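## Task

Move the white radish and the tomato out of the pan and get both entirely inside the bag, between its two layers. At the end every other item, including the white ball, must be in the pan; the filled part of the bag must rest on the table; no part of the bag may lie inside the pan, sit on either arm's base, or reach more than about a finger's width beyond the table edge.

## Robot and tools

Robot: two arms, left_arm and right_arm, each with six joints and a parallel gripper. Joint order everywhere (rows and result lists): waist, shoulder, elbow, wrist pitch, wrist yaw, wrist roll. Stated ranges (rad): waist -2.618 to 3.054, shoulder 0.000 to 3.142, elbow 0.000 to 3.142, wrist pitch -1.571 to 1.571, wrist yaw -1.571 to 1.571, wrist roll -2.094 to 2.094; the true ends may differ by up to 0.059 rad either way.

Scene frame (metres): origin at table-top height, midway between the nominal arm bases; +x points out over the table, +z up, left_arm sits on the +y side (arm names do not match image sides). Results report each gripper's end_effector_position and end_effector_quat_wxyz in this frame; the position is the point between the finger pads, roughly 1 cm short of the fingertips, and may be off, especially at long reach. Gripper fingers point along its +z axis and close along its y axis. A BASES line, if present, gives calibrated base positions.

The row: every motion command uses a row of 14 numbers covering both arms, even when one arm stays still: left_arm's 6 joint values then its opening, then right_arm's 6 joint values then its opening. Joint values are offsets (not poses), scaled to [-1, 1], counted from the Joint targets shown in the latest result, never from the previous row. 1.0 equals 1.202 rad (waist), 1.258 (shoulder), 1.238 (elbow), 2.073 (wrist pitch), 2.022 (wrist yaw and wrist roll). Opening is absolute on a -1 (closed) to +1 (fully open, 0.094 m pad gap) scale. To keep an arm still send 0 for its joints and resend its current opening; a 0 opening is a real command for half-closed.

execute_actions(actions, cameras): actions is a list of actions; each action is a list of up to 15 rows, one per 1/30 s step, the last row held to fill 15 steps. Each action starts from the Joint targets at its start, so repeating the same offset keeps moving further. An action (for both arms) is rejected if it would push a joint more than 0.059 rad beyond its range; the whole call is rejected if any action is malformed or the first fails this check. An empty list just returns state and images. Joint speed is capped: targets may lead each joint by at most 0.202 (waist), 0.258 (shoulder), 0.238 (elbow), 0.573 (wrist pitch), 0.522 (yaw, roll) rad, and joint targets are scaled back if they would put the gripper over 100 mm from where it is, so big offsets need several actions.

move(target, speed, blend, opening_speed, blocking, cameras): target is one 14-number row or a list of up to 15 rows differing only in joint offsets; all offsets count from the same Joint targets at the call. All joints move together, so grippers travel on curves, with no obstacle avoidance. speed is rad/s of the joint with the longest travel, 0.01 to 2, default 0.5 (one value or one per target). blend (rad) rounds corners between listed targets. opening_speed (0.2 or more per second on the opening scale) ramps the fingers; otherwise openings are sent at once. blocking=false returns after about 0.5 s while the move runs; then only wait or stop are allowed until it ends. The result adds a move: line with done, off_target (at rest, a joint >0.035 rad off), moving, held or fault, plus limits=held and the worst joint per arm. done does not mean no contact.

wait(seconds 0 to 10): lets time pass holding commands. stop(): brakes a running move. zoom_image(camera, region [x0,y0,x1,y1] pixels, up to 504x504) magnifies a camera's latest image. finished_scene(scene): ends the current scene (give its number) irreversibly and reports success; the goal must hold without the robot.

Result lines: Joint positions and Joint velocities per arm (six joints in rad, rad/s, then pad gap in m); Joint targets (base for the next offsets); Tool commands; grip_measured (same scale as opening; reads slightly wide when empty, up to ~0.064 narrower than a firmly held part); Joint torques (offset, noisy; joints 1 to 3 wrap at ±28 N m); "joint sent to its limit"; "joint command not followed" (clearance check altered targets; it does not keep grippers apart); MOTOR HOT and OVER-TEMPERATURE FAULT.

Gripping: command an opening a bit below the touch reading for a light hold; about 0.11 lower gives full force (50 to 62 N per pad), crushing soft items further. Release by commanding well above grip_measured.

Cameras: cam_head_left, cam_head_right, cam_high, cam_low, cam_left_wrist, cam_right_wrist, each 896x504.

Avoid: dropping or knocking items off the table (fails the task), releasing moving items, fast impacts, hard presses, and especially arm-to-arm collisions, which can abort the scene. Occasional tugs on held items or nudges to loose ones may occur. Motors heat when holding loads, stretched out, or pushing against something; at 90 °C that arm folds and stops for the scene. To end a push, command targets back past the current Joint positions.

Each tool is called after "Request:" as a command line: name --argument value for each argument, lists and objects as JSON in quotes; but a table of rows of numbers goes row by row, as --pt "numbers of a row", without its own name.

## Session

Request:
execute_actions --actions '[]'

Scene clock: 0.00 s.
left_arm: end_effector_position=(+0.3830, +0.3422, +0.1533) grip_measured=+1.000 end_effector_quat_wxyz=(+0.622, -0.035, +0.782, -0.016) | right_arm: end_effector_position=(+0.3509, -0.2481, +0.1450) grip_measured=+1.000 end_effector_quat_wxyz=(+0.627, -0.008, +0.779, +0.000)
Joint names: [waist, shoulder, elbow, wrist pitch, wrist yaw, wrist roll]
Joint positions: left_arm=[-0.004 1.536 0.371 0.936 -0.036 -0.079 0.094] | right_arm=[0 1.503 0.33 0.959 0.022 -0.005 0.094]
Joint velocities: left_arm=[-0.017 0.022 0.007 -0.066 -0.095 0.007 0] | right_arm=[-0.002 0.002 -0.007 -0.081 -0.007 -0.051 0]
Joint torques (N m): no reading
Heat: left arm: 25 °C; right arm: 28 °C.
Joint targets: left_arm=[-0.004 1.533 0.375 0.930 -0.036 -0.079] | right_arm=[0.000 1.494 0.341 0.972 0.022 -0.005]
Tool commands: left_gripper/opening=+1.0 right_gripper/opening=+1.0

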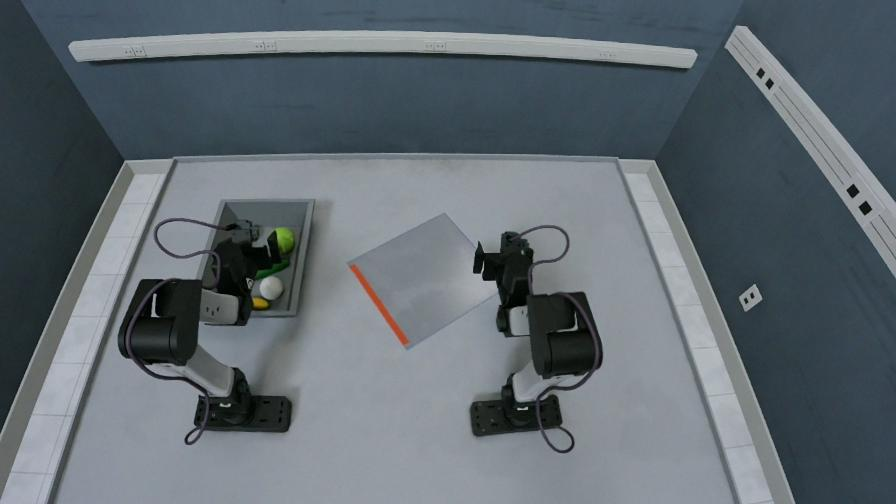

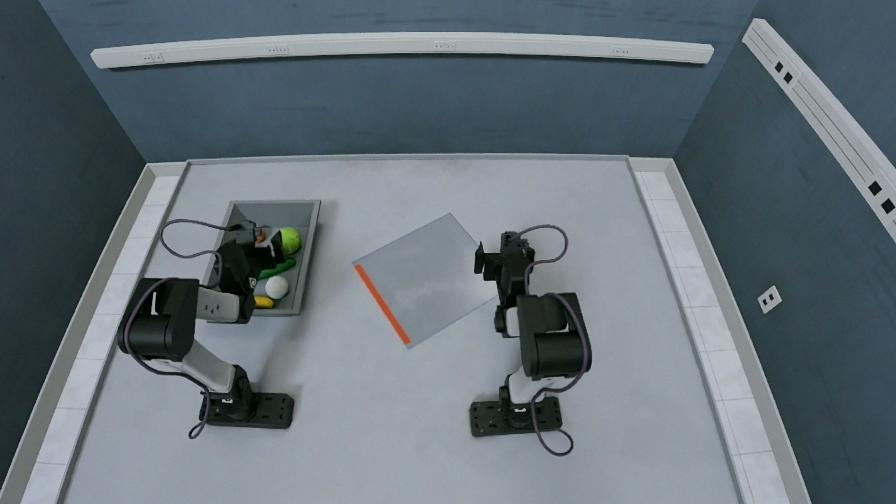

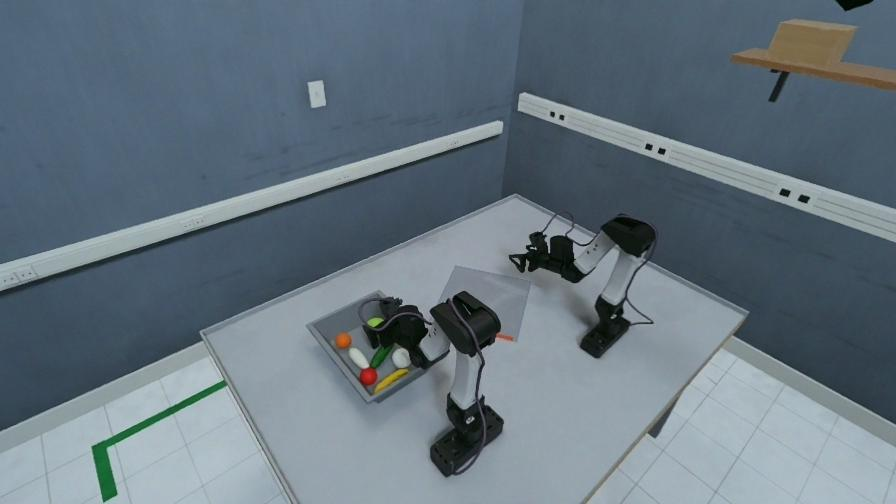

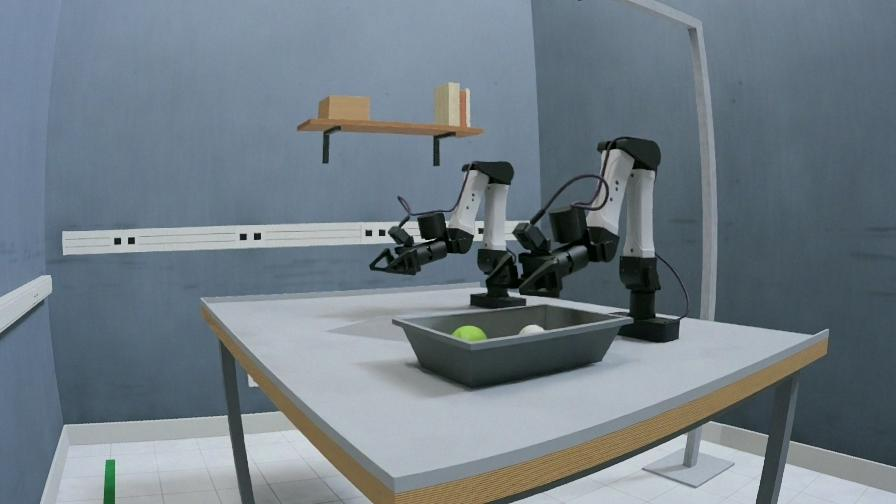

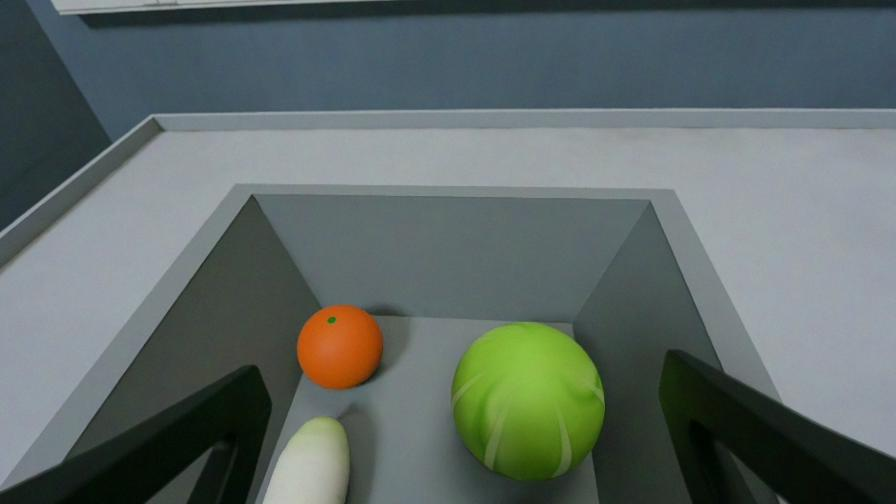

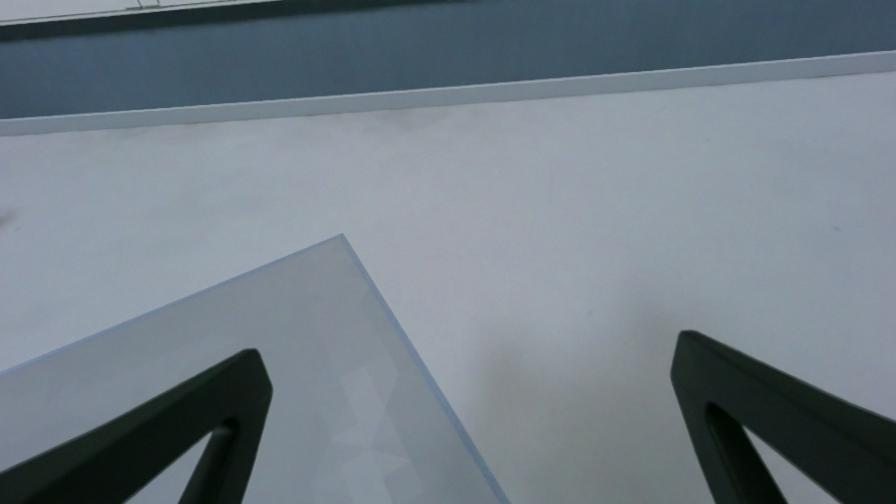

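Request:
zoom_image --camera "cam_head_right" --region '[330, 190, 530, 370]'

Request:
zoom_image --camera "cam_head_left" --region '[100, 180, 340, 450]'

Request:
zoom_image --camera "cam_high" --region '[300, 230, 550, 410]'

Scaled by 2.520 from the camera's 896x504 image, which has a finer 1280x720 frame.

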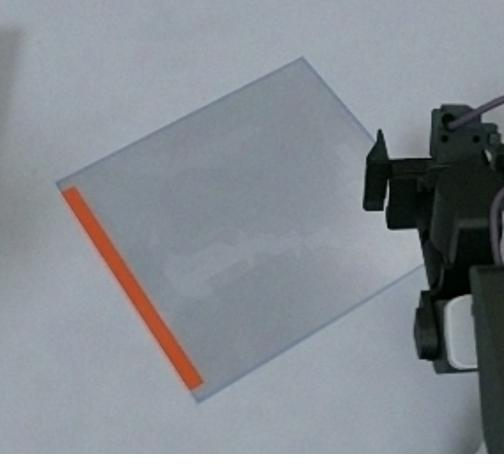

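Scaled by 1.867 from the camera's 896x504 image, which has a finer 1280x720 frame.

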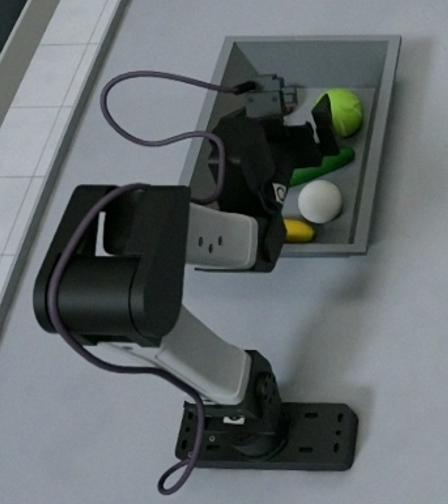

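Scaled by 2.016 from the camera's 896x504 image, which has a finer 1280x720 frame.

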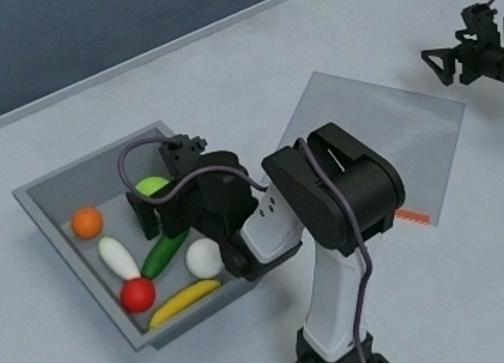

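Request:
move --target '[-0.787,-0.265,-0.2625,-0.0386,0.018,0.039,1, 0,0,0,0,0,0,1]' --speed 0.8 --cameras '["cam_left_wrist","cam_head_left"]'

Scene clock: 7.00 s.
left_arm: end_effector_position=(+0.1648, +0.0845, +0.1254) grip_measured=+1.000 end_effector_quat_wxyz=(+0.532, +0.363, +0.713, -0.276) | right_arm: end_effector_position=(+0.3509, -0.2481, +0.1450) grip_measured=+1.000 end_effector_quat_wxyz=(+0.627, -0.008, +0.779, +0.000)
Joint names: [waist, shoulder, elbow, wrist pitch, wrist yaw, wrist roll]
Joint positions: left_arm=[-0.943 1.212 0.06 0.867 -0.009 -0.01 0.094] | right_arm=[0 1.503 0.33 0.959 0.022 -0.005 0.094]
Joint velocities: left_arm=[-0.007 -0.007 -0.002 -0.007 -0.007 -0.022 0] | right_arm=[-0.007 -0.007 -0.007 -0.007 0.037 -0.007 0]
Joint torques (N m): left_arm=[-0.31 -3.22 5.23 2.23 0.09 0.04] | right_arm=[0.03 -5.44 6.31 2.01 -0.02 0.04]
Heat: left arm: 28 °C; right arm: 28 °C.
Joint targets: left_arm=[-0.950 1.199 0.050 0.849 0.000 0.000] | right_arm=[0.000 1.494 0.341 0.972 0.022 -0.005]
move: done
Images, in order (width x height): cam_head_left 896x504, cam_left_wrist 896x504.

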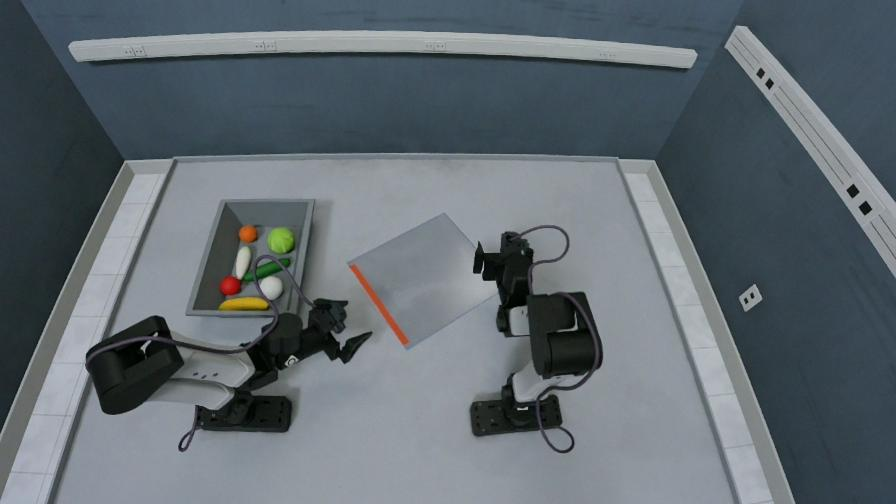

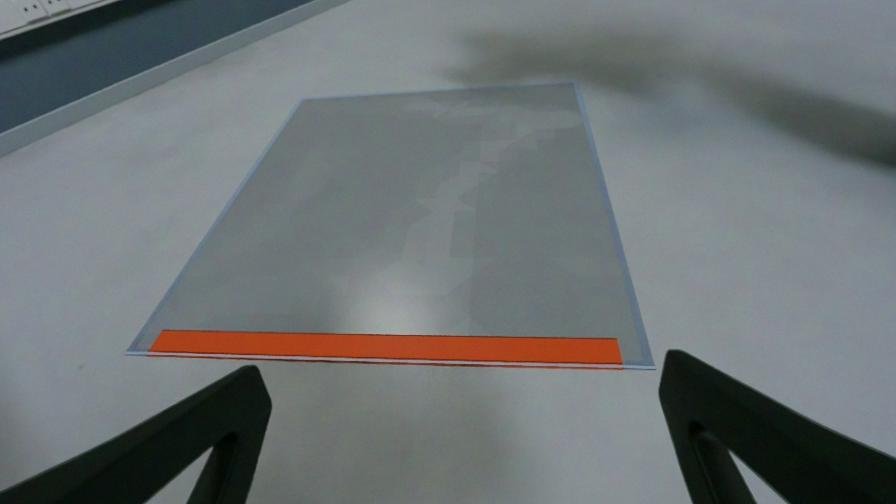

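Request:
zoom_image --camera "cam_left_wrist" --region '[110, 310, 390, 410]'

Request:
zoom_image --camera "cam_left_wrist" --region '[390, 310, 680, 410]'

Request:
zoom_image --camera "cam_head_left" --region '[170, 180, 420, 360]'

Scaled by 1.800 from the camera's 896x504 image, which has a finer 1280x720 frame.

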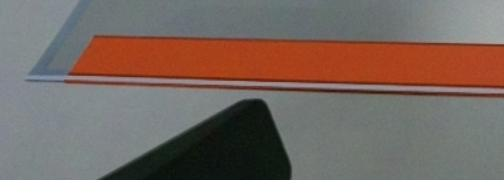

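Scaled by 1.738 from the camera's 896x504 image, which has a finer 1280x720 frame.

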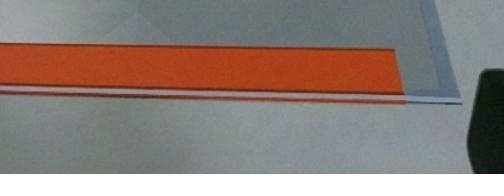

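Scaled by 2.016 from the camera's 896x504 image, which has a finer 1280x720 frame.

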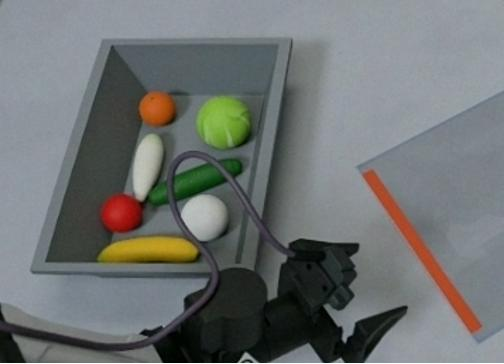

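Request:
execute_actions --actions '[]'

Request:
zoom_image --camera "cam_low" --region '[480, 180, 720, 330]'

Request:
zoom_image --camera "cam_head_left" --region '[270, 280, 390, 380]'

Request:
zoom_image --camera "cam_high" --region '[480, 190, 660, 330]'

Scene clock: 8.70 s.
left_arm: end_effector_position=(+0.1648, +0.0845, +0.1253) grip_measured=+1.000 end_effector_quat_wxyz=(+0.532, +0.363, +0.713, -0.276) | right_arm: end_effector_position=(+0.3509, -0.2481, +0.1450) grip_measured=+1.000 end_effector_quat_wxyz=(+0.627, -0.008, +0.779, +0.000)
Joint names: [waist, shoulder, elbow, wrist pitch, wrist yaw, wrist roll]
Joint positions: left_arm=[-0.943 1.212 0.06 0.866 -0.009 -0.009 0.094] | right_arm=[0 1.503 0.33 0.959 0.022 -0.005 0.094]
Joint velocities: left_arm=[0.007 -0.007 0.002 -0.007 0.007 -0.007 0] | right_arm=[-0.002 -0.007 0.002 0.007 0.022 0.066 0]
Joint torques (N m): left_arm=[-0.31 -3.26 5.22 2.24 0.1 0.03] | right_arm=[0.02 -5.45 6.31 2.01 -0.02 0.05]
Heat: left arm: 28 °C; right arm: 29 °C.
Joint targets: left_arm=[-0.950 1.199 0.050 0.850 0.000 0.000] | right_arm=[0.000 1.494 0.341 0.972 0.022 -0.005]
Tool commands: left_gripper/opening=+1.0 right_gripper/opening=+1.0

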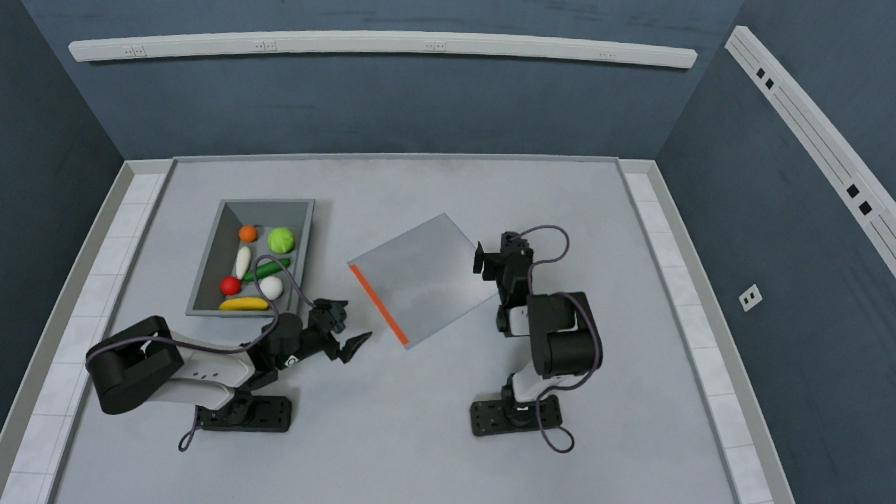

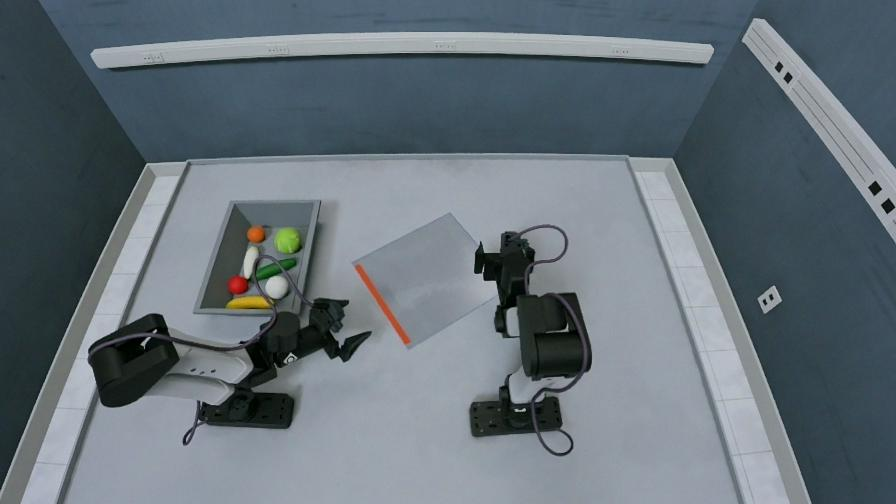

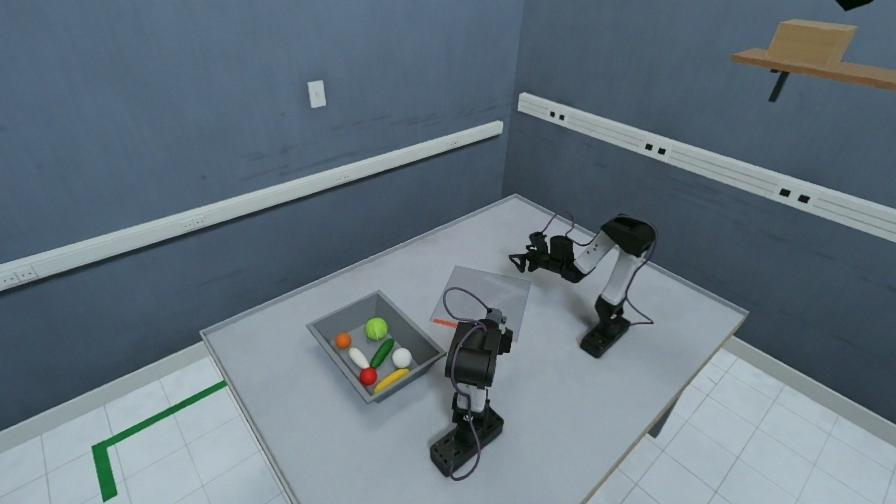

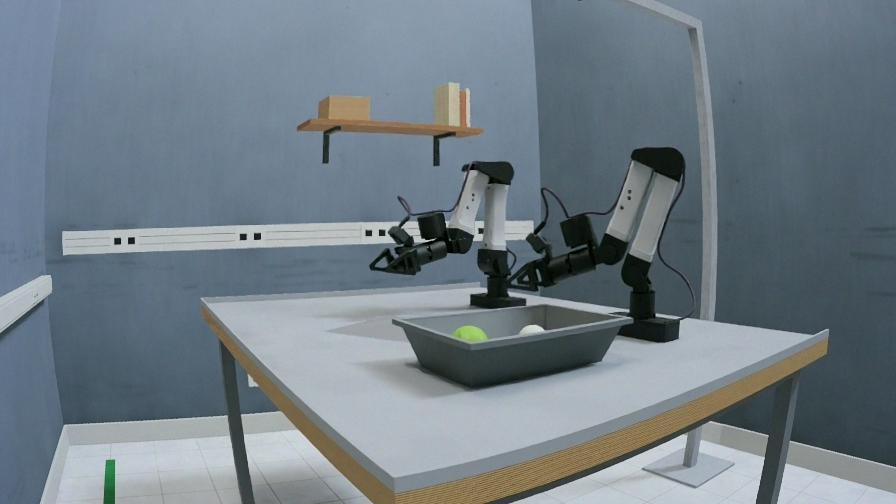

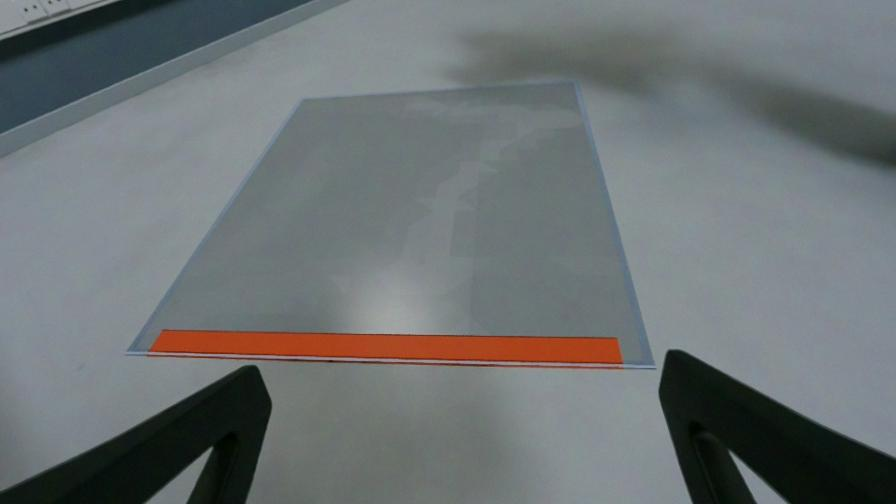

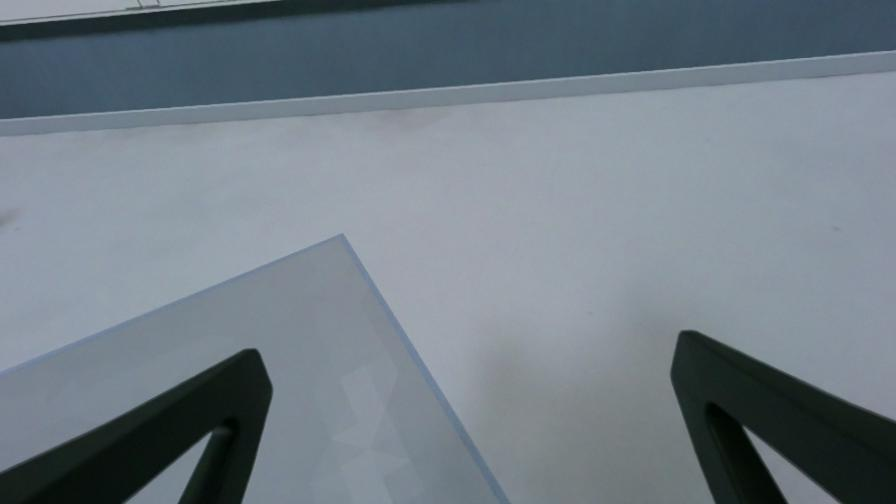

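Scaled by 2.100 from the camera's 896x504 image, which has a finer 1280x720 frame.

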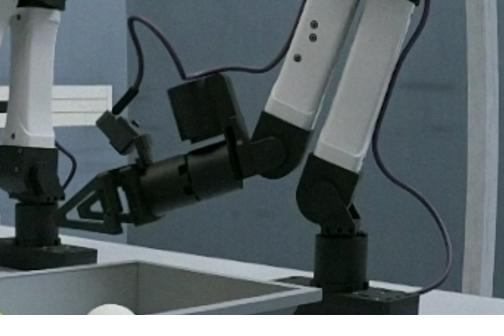

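Scaled by 4.200 from the camera's 896x504 image, which has a finer 1280x720 frame.

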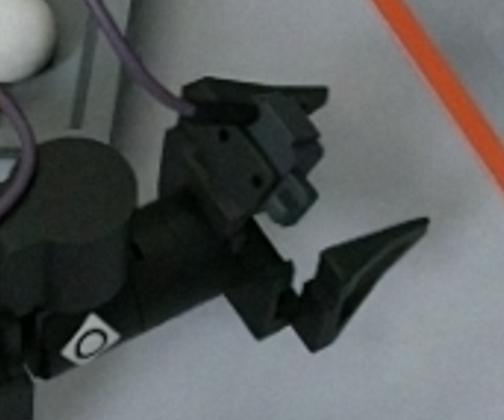

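Scaled by 2.800 from the camera's 896x504 image, which has a finer 1280x720 frame.

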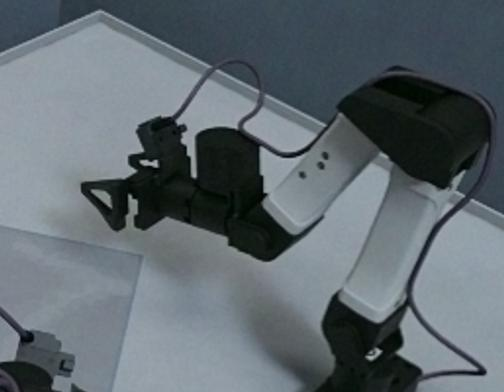

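Request:
move --target '[0.2438,0.2774,0.1535,-0.0796,-0.1246,-0.777,-0.3, 0,0,0,0,0,0,1]' --speed 0.8 --cameras '["cam_left_wrist","cam_head_left","cam_high"]'

Scene clock: 15.93 s.
left_arm: end_effector_position=(+0.2648, +0.1663, +0.0547) grip_measured=-0.298 end_effector_quat_wxyz=(+0.299, -0.423, +0.770, -0.372) | right_arm: end_effector_position=(+0.3509, -0.2481, +0.1450) grip_measured=+1.000 end_effector_quat_wxyz=(+0.627, -0.008, +0.779, +0.000)
Joint names: [waist, shoulder, elbow, wrist pitch, wrist yaw, wrist roll]
Joint positions: left_arm=[-0.666 1.535 0.23 0.71 -0.241 -1.557 0.033] | right_arm=[0 1.503 0.33 0.959 0.022 -0.005 0.094]
Joint velocities: left_arm=[0.002 -0.002 0.007 -0.037 -0.066 -0.081 0.001] | right_arm=[0.017 -0.007 -0.007 -0.051 -0.022 0.007 0]
Joint torques (N m): left_arm=[0.9 -3.15 6.16 1.85 -0.22 -0.12] | right_arm=[0.03 -5.45 6.3 2.01 -0.03 0.04]
Heat: left arm: 30 °C; right arm: 29 °C.
Joint targets: left_arm=[-0.657 1.549 0.240 0.685 -0.252 -1.571] | right_arm=[0.000 1.494 0.341 0.972 0.022 -0.005]
move: done
Images, in order (width x height): cam_head_left 896x504, cam_high 896x504, cam_left_wrist 896x504.

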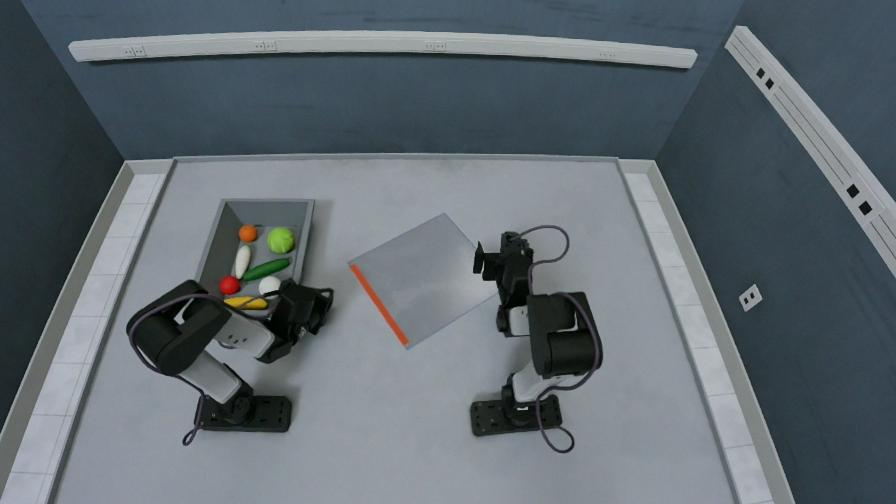

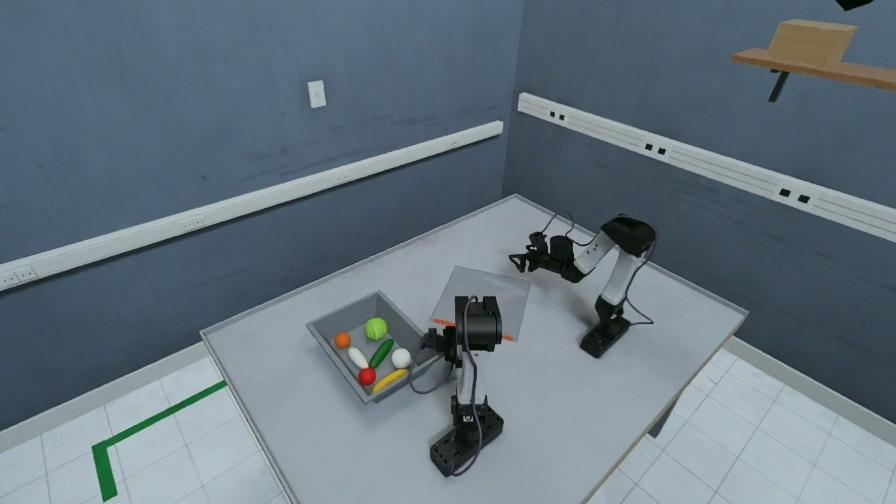

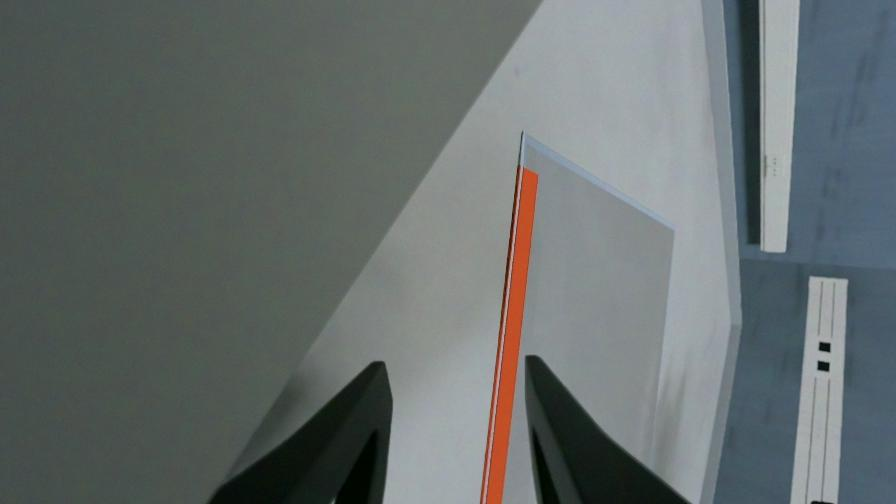

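Request:
move --target '[0,0,0,0,0.2493,0,-0.3, 0,0,0,0,0,0,1]' --speed 0.8 --cameras '["cam_left_wrist","cam_head_left","cam_high"]'

Scene clock: 17.73 s.
left_arm: end_effector_position=(+0.2197, +0.1074, +0.0552) grip_measured=-0.298 end_effector_quat_wxyz=(+0.123, -0.331, +0.814, -0.462) | right_arm: end_effector_position=(+0.3509, -0.2481, +0.1450) grip_measured=+1.000 end_effector_quat_wxyz=(+0.627, -0.008, +0.779, +0.000)
Joint names: [waist, shoulder, elbow, wrist pitch, wrist yaw, wrist roll]
Joint positions: left_arm=[-0.658 1.535 0.23 0.716 0.209 -1.558 0.033] | right_arm=[0 1.503 0.33 0.959 0.022 -0.005 0.094]
Joint velocities: left_arm=[0.002 0.002 0.007 -0.125 0.051 -0.022 0] | right_arm=[-0.002 0.002 -0.002 -0.051 0.051 -0.007 0]
Joint torques (N m): left_arm=[0.31 -3.17 6.24 1.83 0.44 -0.12] | right_arm=[0.03 -5.44 6.3 2.01 -0.03 0.05]
Heat: left arm: 30 °C; right arm: 29 °C.
Joint targets: left_arm=[-0.657 1.549 0.240 0.685 0.252 -1.571] | right_arm=[0.000 1.494 0.341 0.972 0.022 -0.005]
move: off_target (left_arm); left_arm: the wrist yaw is farthest, 0.043 rad from its target
Images, in order (width x height): cam_head_left 896x504, cam_high 896x504, cam_left_wrist 896x504.

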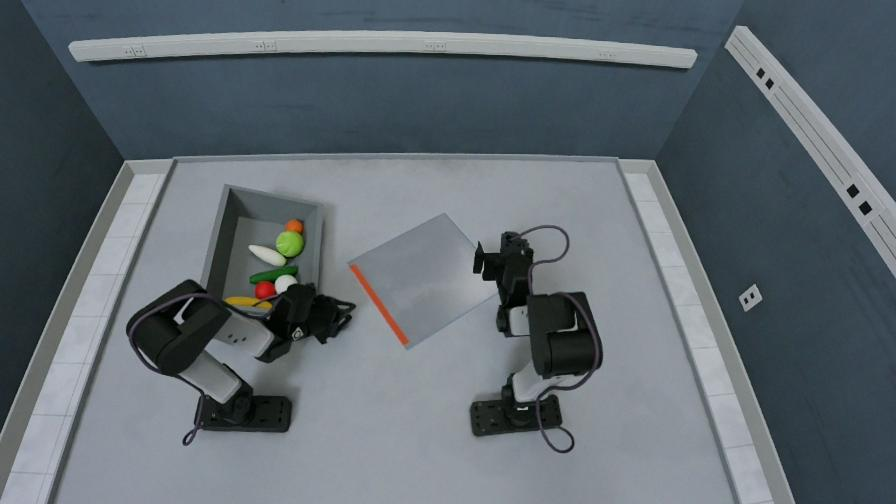

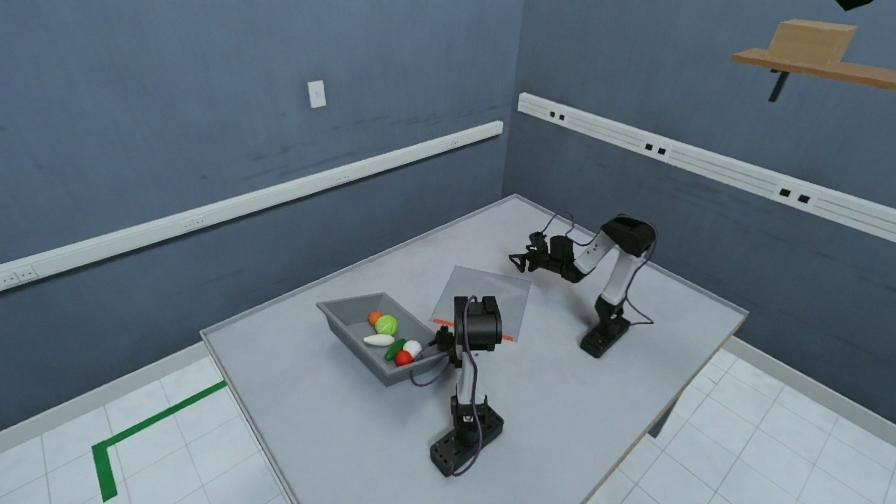

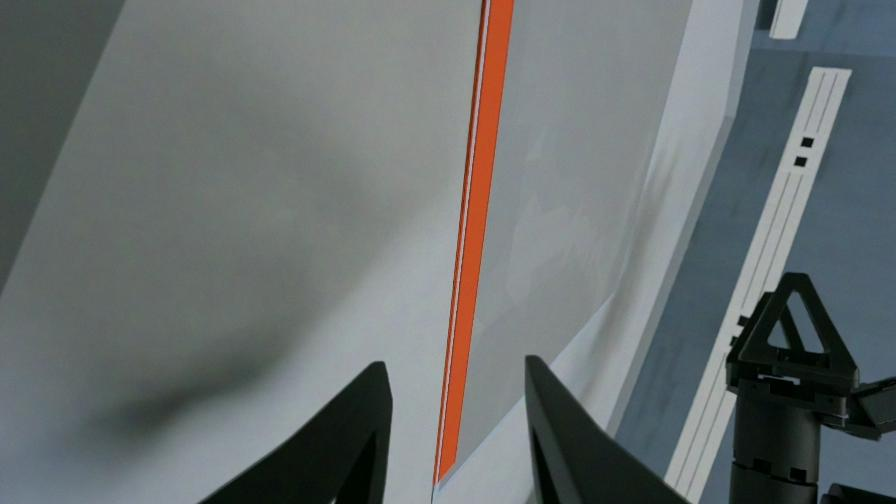

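Request:
move --target '[0.0377,0.1415,-0.0128,0.1114,0.0204,0,-0.3, 0,0,0,0,0,0,1]' --speed 0.5 --cameras '["cam_left_wrist","cam_head_left"]'

Scene clock: 22.00 s.
left_arm: end_effector_position=(+0.2261, +0.1020, +0.0424) grip_measured=-0.298 end_effector_quat_wxyz=(+0.106, -0.325, +0.806, -0.483) | right_arm: end_effector_position=(+0.3509, -0.2481, +0.1450) grip_measured=+1.000 end_effector_quat_wxyz=(+0.627, -0.008, +0.779, +0.000)
Joint names: [waist, shoulder, elbow, wrist pitch, wrist yaw, wrist roll]
Joint positions: left_arm=[-0.621 1.71 0.23 0.92 0.287 -1.563 0.033] | right_arm=[0 1.503 0.33 0.959 0.022 -0.005 0.094]
Joint velocities: left_arm=[0.012 -0.012 0.002 0.022 -0.037 -0.095 0] | right_arm=[0.002 -0.002 0.002 0.081 -0.051 -0.066 0]
Joint torques (N m): left_arm=[0.95 -3.63 3.59 2.17 0.11 -0.08] | right_arm=[0.02 -5.44 6.31 2.01 -0.02 0.04]
Heat: left arm: 30 °C; right arm: 30 °C.
Joint targets: left_arm=[-0.612 1.726 0.224 0.916 0.293 -1.572] | right_arm=[0.000 1.494 0.341 0.972 0.022 -0.005]
move: done
Images, in order (width x height): cam_head_left 896x504, cam_left_wrist 896x504.

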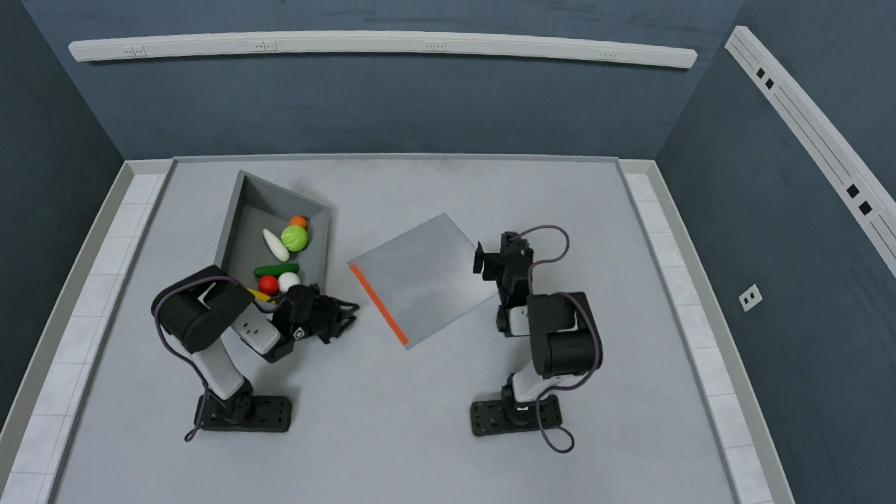

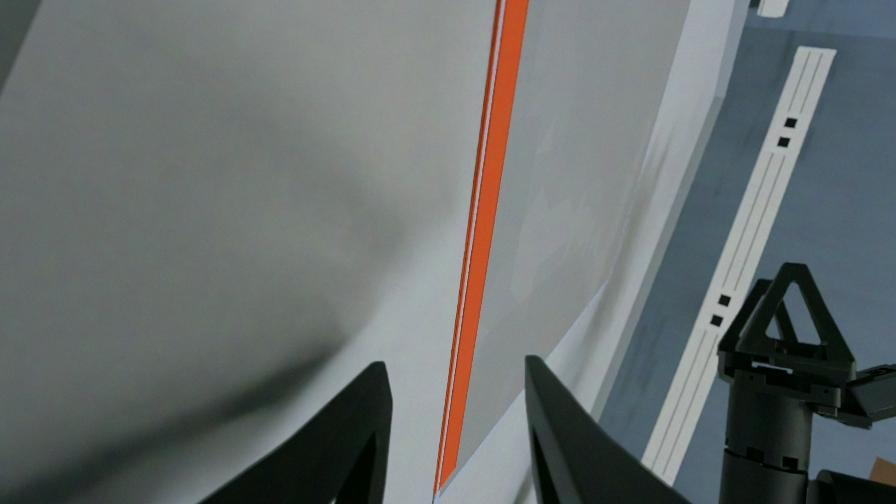

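Request:
move --target '[-0.0399,0.1065,0.1502,-0.0347,-0.0119,0,-0.3, 0,0,0,0,0,0,1]' --speed 0.4 --cameras '["cam_left_wrist","cam_head_left"]'

Scene clock: 23.30 s.
left_arm: end_effector_position=(+0.2520, +0.0679, +0.0364) grip_measured=-0.298 end_effector_quat_wxyz=(+0.099, -0.315, +0.813, -0.480) | right_arm: end_effector_position=(+0.3509, -0.2481, +0.1450) grip_measured=+1.000 end_effector_quat_wxyz=(+0.627, -0.008, +0.779, +0.000)
Joint names: [waist, shoulder, elbow, wrist pitch, wrist yaw, wrist roll]
Joint positions: left_arm=[-0.656 1.844 0.402 0.872 0.278 -1.563 0.033] | right_arm=[0 1.503 0.33 0.959 0.022 -0.005 0.094]
Joint velocities: left_arm=[-0.002 0.007 -0.017 -0.095 -0.037 -0.066 0] | right_arm=[0.012 0.002 0.012 -0.037 -0.022 -0.051 0]
Joint torques (N m): left_arm=[-0.1 -5.09 5.09 1.88 -0.03 -0.07] | right_arm=[0.03 -5.45 6.3 2 -0.03 0.04]
Heat: left arm: 30 °C; right arm: 30 °C.
Joint targets: left_arm=[-0.660 1.860 0.411 0.844 0.269 -1.571] | right_arm=[0.000 1.494 0.341 0.972 0.022 -0.005]
move: done
Images, in order (width x height): cam_head_left 896x504, cam_left_wrist 896x504.

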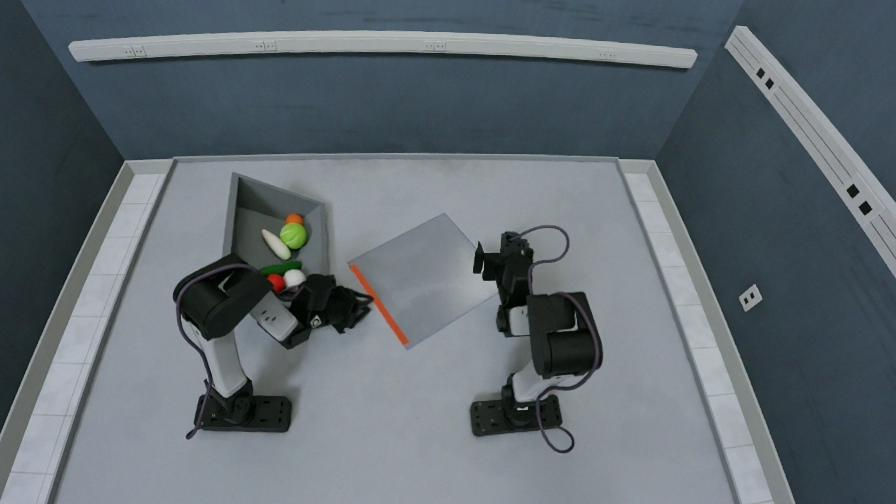

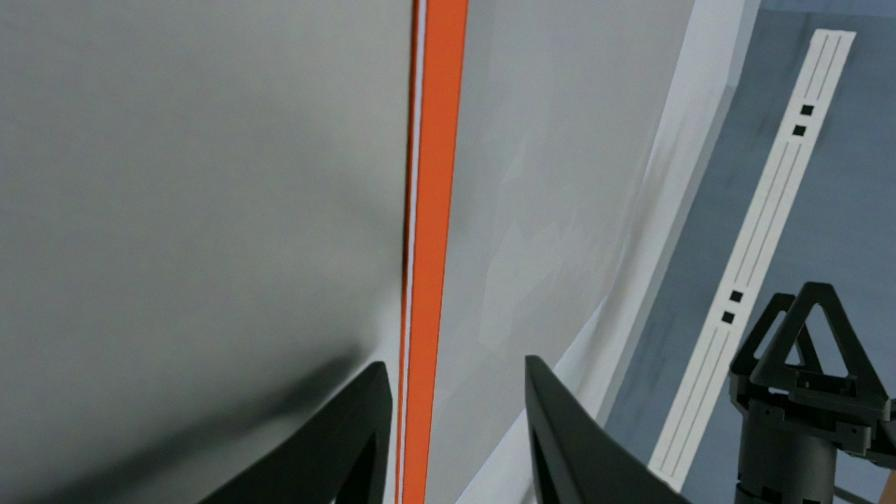

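Request:
zoom_image --camera "cam_left_wrist" --region '[320, 180, 560, 420]'

Request:
zoom_image --camera "cam_head_right" --region '[300, 220, 440, 360]'

Scaled by 2.100 from the camera's 896x504 image, which has a finer 1280x720 frame.

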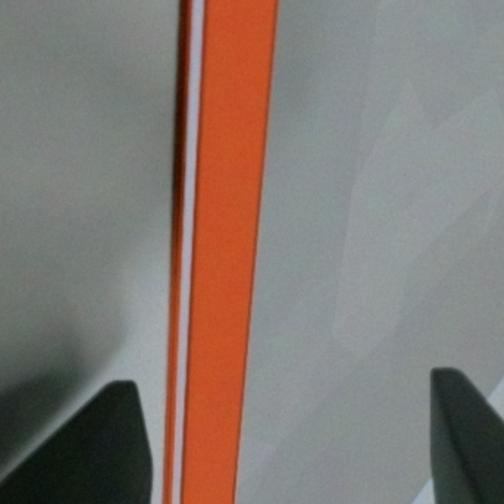

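This scene's latest camera images include none from cam_head_right. They are from: cam_head_left, cam_left_wrist. cam_head_right's image comes with the result of a call that names it in "cameras".

Request:
move --target '[0,0.0585,0.0013,0.0347,0,0,-0.3, 0,0,0,0,0,0,1]' --speed 0.3 --cameras '["cam_left_wrist"]'

Request:
zoom_image --camera "cam_left_wrist" --region '[320, 260, 560, 500]'

Scene clock: 25.00 s.
left_arm: end_effector_position=(+0.2528, +0.0648, +0.0274) grip_measured=-0.299 end_effector_quat_wxyz=(+0.099, -0.312, +0.812, -0.483) | right_arm: end_effector_position=(+0.3509, -0.2481, +0.1450) grip_measured=+1.000 end_effector_quat_wxyz=(+0.627, -0.008, +0.779, +0.000)
Joint names: [waist, shoulder, elbow, wrist pitch, wrist yaw, wrist roll]
Joint positions: left_arm=[-0.661 1.91 0.407 0.939 0.279 -1.563 0.033] | right_arm=[0 1.503 0.33 0.959 0.022 -0.005 0.094]
Joint velocities: left_arm=[-0.007 0.002 0.007 0.022 0.007 0.022 -0.001] | right_arm=[-0.017 -0.012 0.012 -0.022 0.051 -0.037 0]
Joint torques (N m): left_arm=[0.32 -4.68 4.46 1.94 -0.04 -0.06] | right_arm=[0.05 -5.46 6.3 2.01 -0.03 0.04]
Heat: left arm: 30 °C; right arm: 30 °C.
Joint targets: left_arm=[-0.660 1.934 0.412 0.915 0.269 -1.571] | right_arm=[0.000 1.494 0.341 0.972 0.022 -0.005]
move: done
Images, in order (width x height): cam_left_wrist 896x504.

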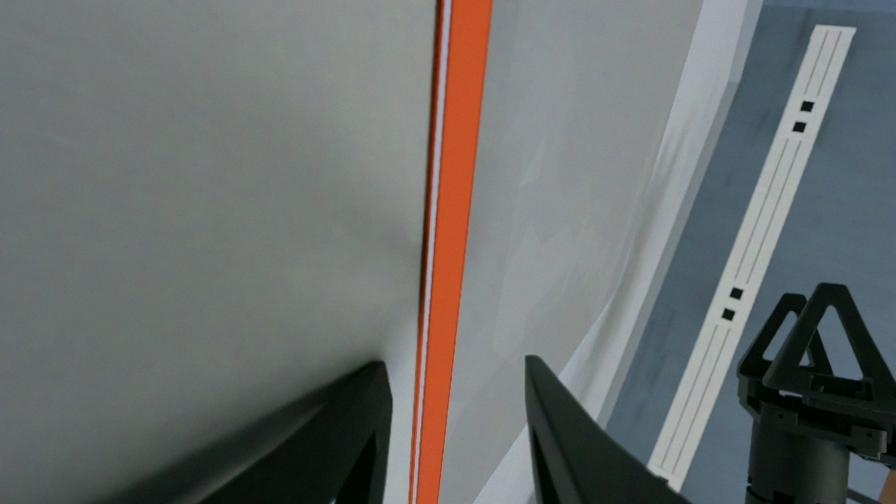

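Scaled by 2.100 from the camera's 896x504 image, which has a finer 1280x720 frame.

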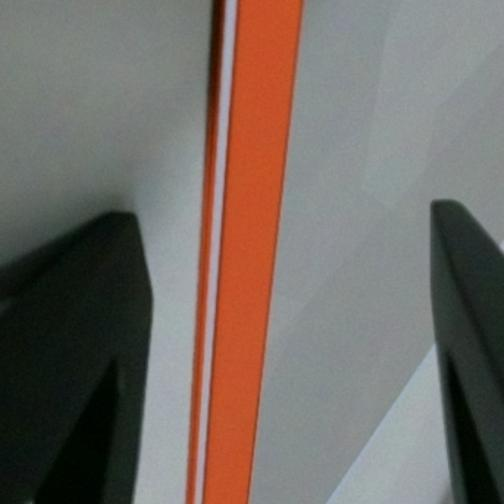

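Request:
move --pt "-0.02 -0.15 0.03 -0.05 -0.02 0.05 -0.3 0 0 0 0 0 0 1" --pt "-0.162 -0.973 0.2076 -0.783 -0.133 0.777 -0.3 0 0 0 0 0 0 1" --speed 0.8 --blend 0.1 --cameras '["cam_left_wrist","cam_head_left"]'

Scene clock: 31.03 s.
left_arm: end_effector_position=(+0.1402, +0.1543, +0.1944) grip_measured=-0.299 end_effector_quat_wxyz=(+0.357, +0.382, +0.835, -0.173) | right_arm: end_effector_position=(+0.3509, -0.2481, +0.1450) grip_measured=+1.000 end_effector_quat_wxyz=(+0.627, -0.008, +0.779, +0.000)
Joint names: [waist, shoulder, elbow, wrist pitch, wrist yaw, wrist roll]
Joint positions: left_arm=[-0.847 0.712 0.647 -0.691 0.012 -0.01 0.033] | right_arm=[0 1.503 0.33 0.959 0.022 -0.005 0.094]
Joint velocities: left_arm=[0.002 0.012 -0.017 -0.066 -0.081 0.066 0] | right_arm=[-0.002 0.007 -0.017 -0.037 -0.037 -0.037 0]
Joint torques (N m): left_arm=[-0.32 -0.54 10.43 1.82 -0.08 0.05] | right_arm=[0.02 -5.45 6.31 2.01 -0.03 0.04]
Heat: left arm: 30 °C; right arm: 30 °C.
Joint targets: left_arm=[-0.854 0.710 0.669 -0.708 0.000 0.000] | right_arm=[0.000 1.494 0.341 0.972 0.022 -0.005]
move: done; blend cut to 0.0944 rad at target 1
Images, in order (width x height): cam_head_left 896x504, cam_left_wrist 896x504.

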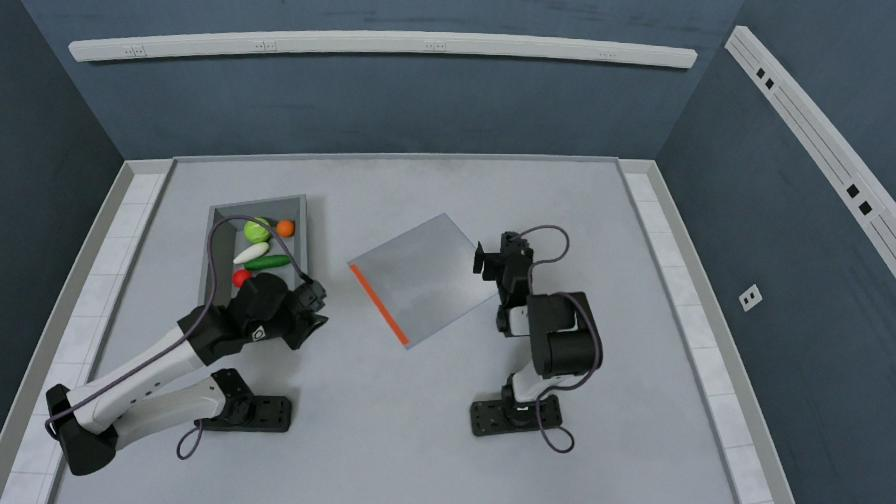

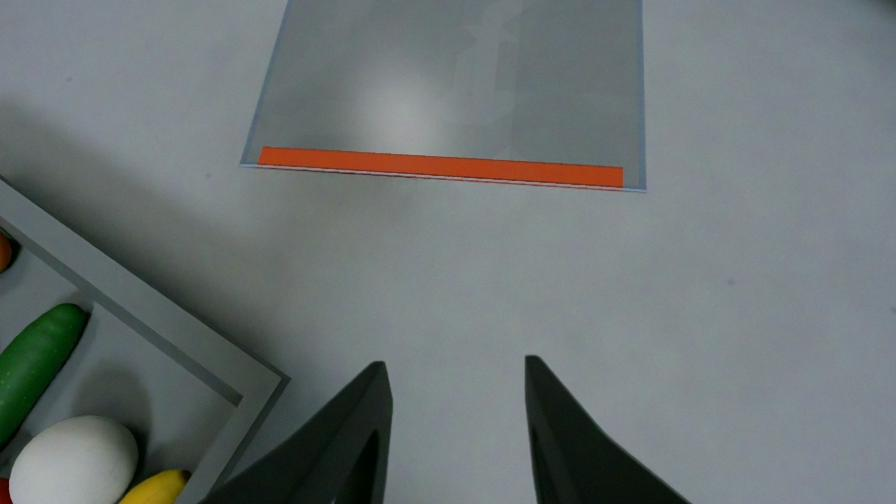

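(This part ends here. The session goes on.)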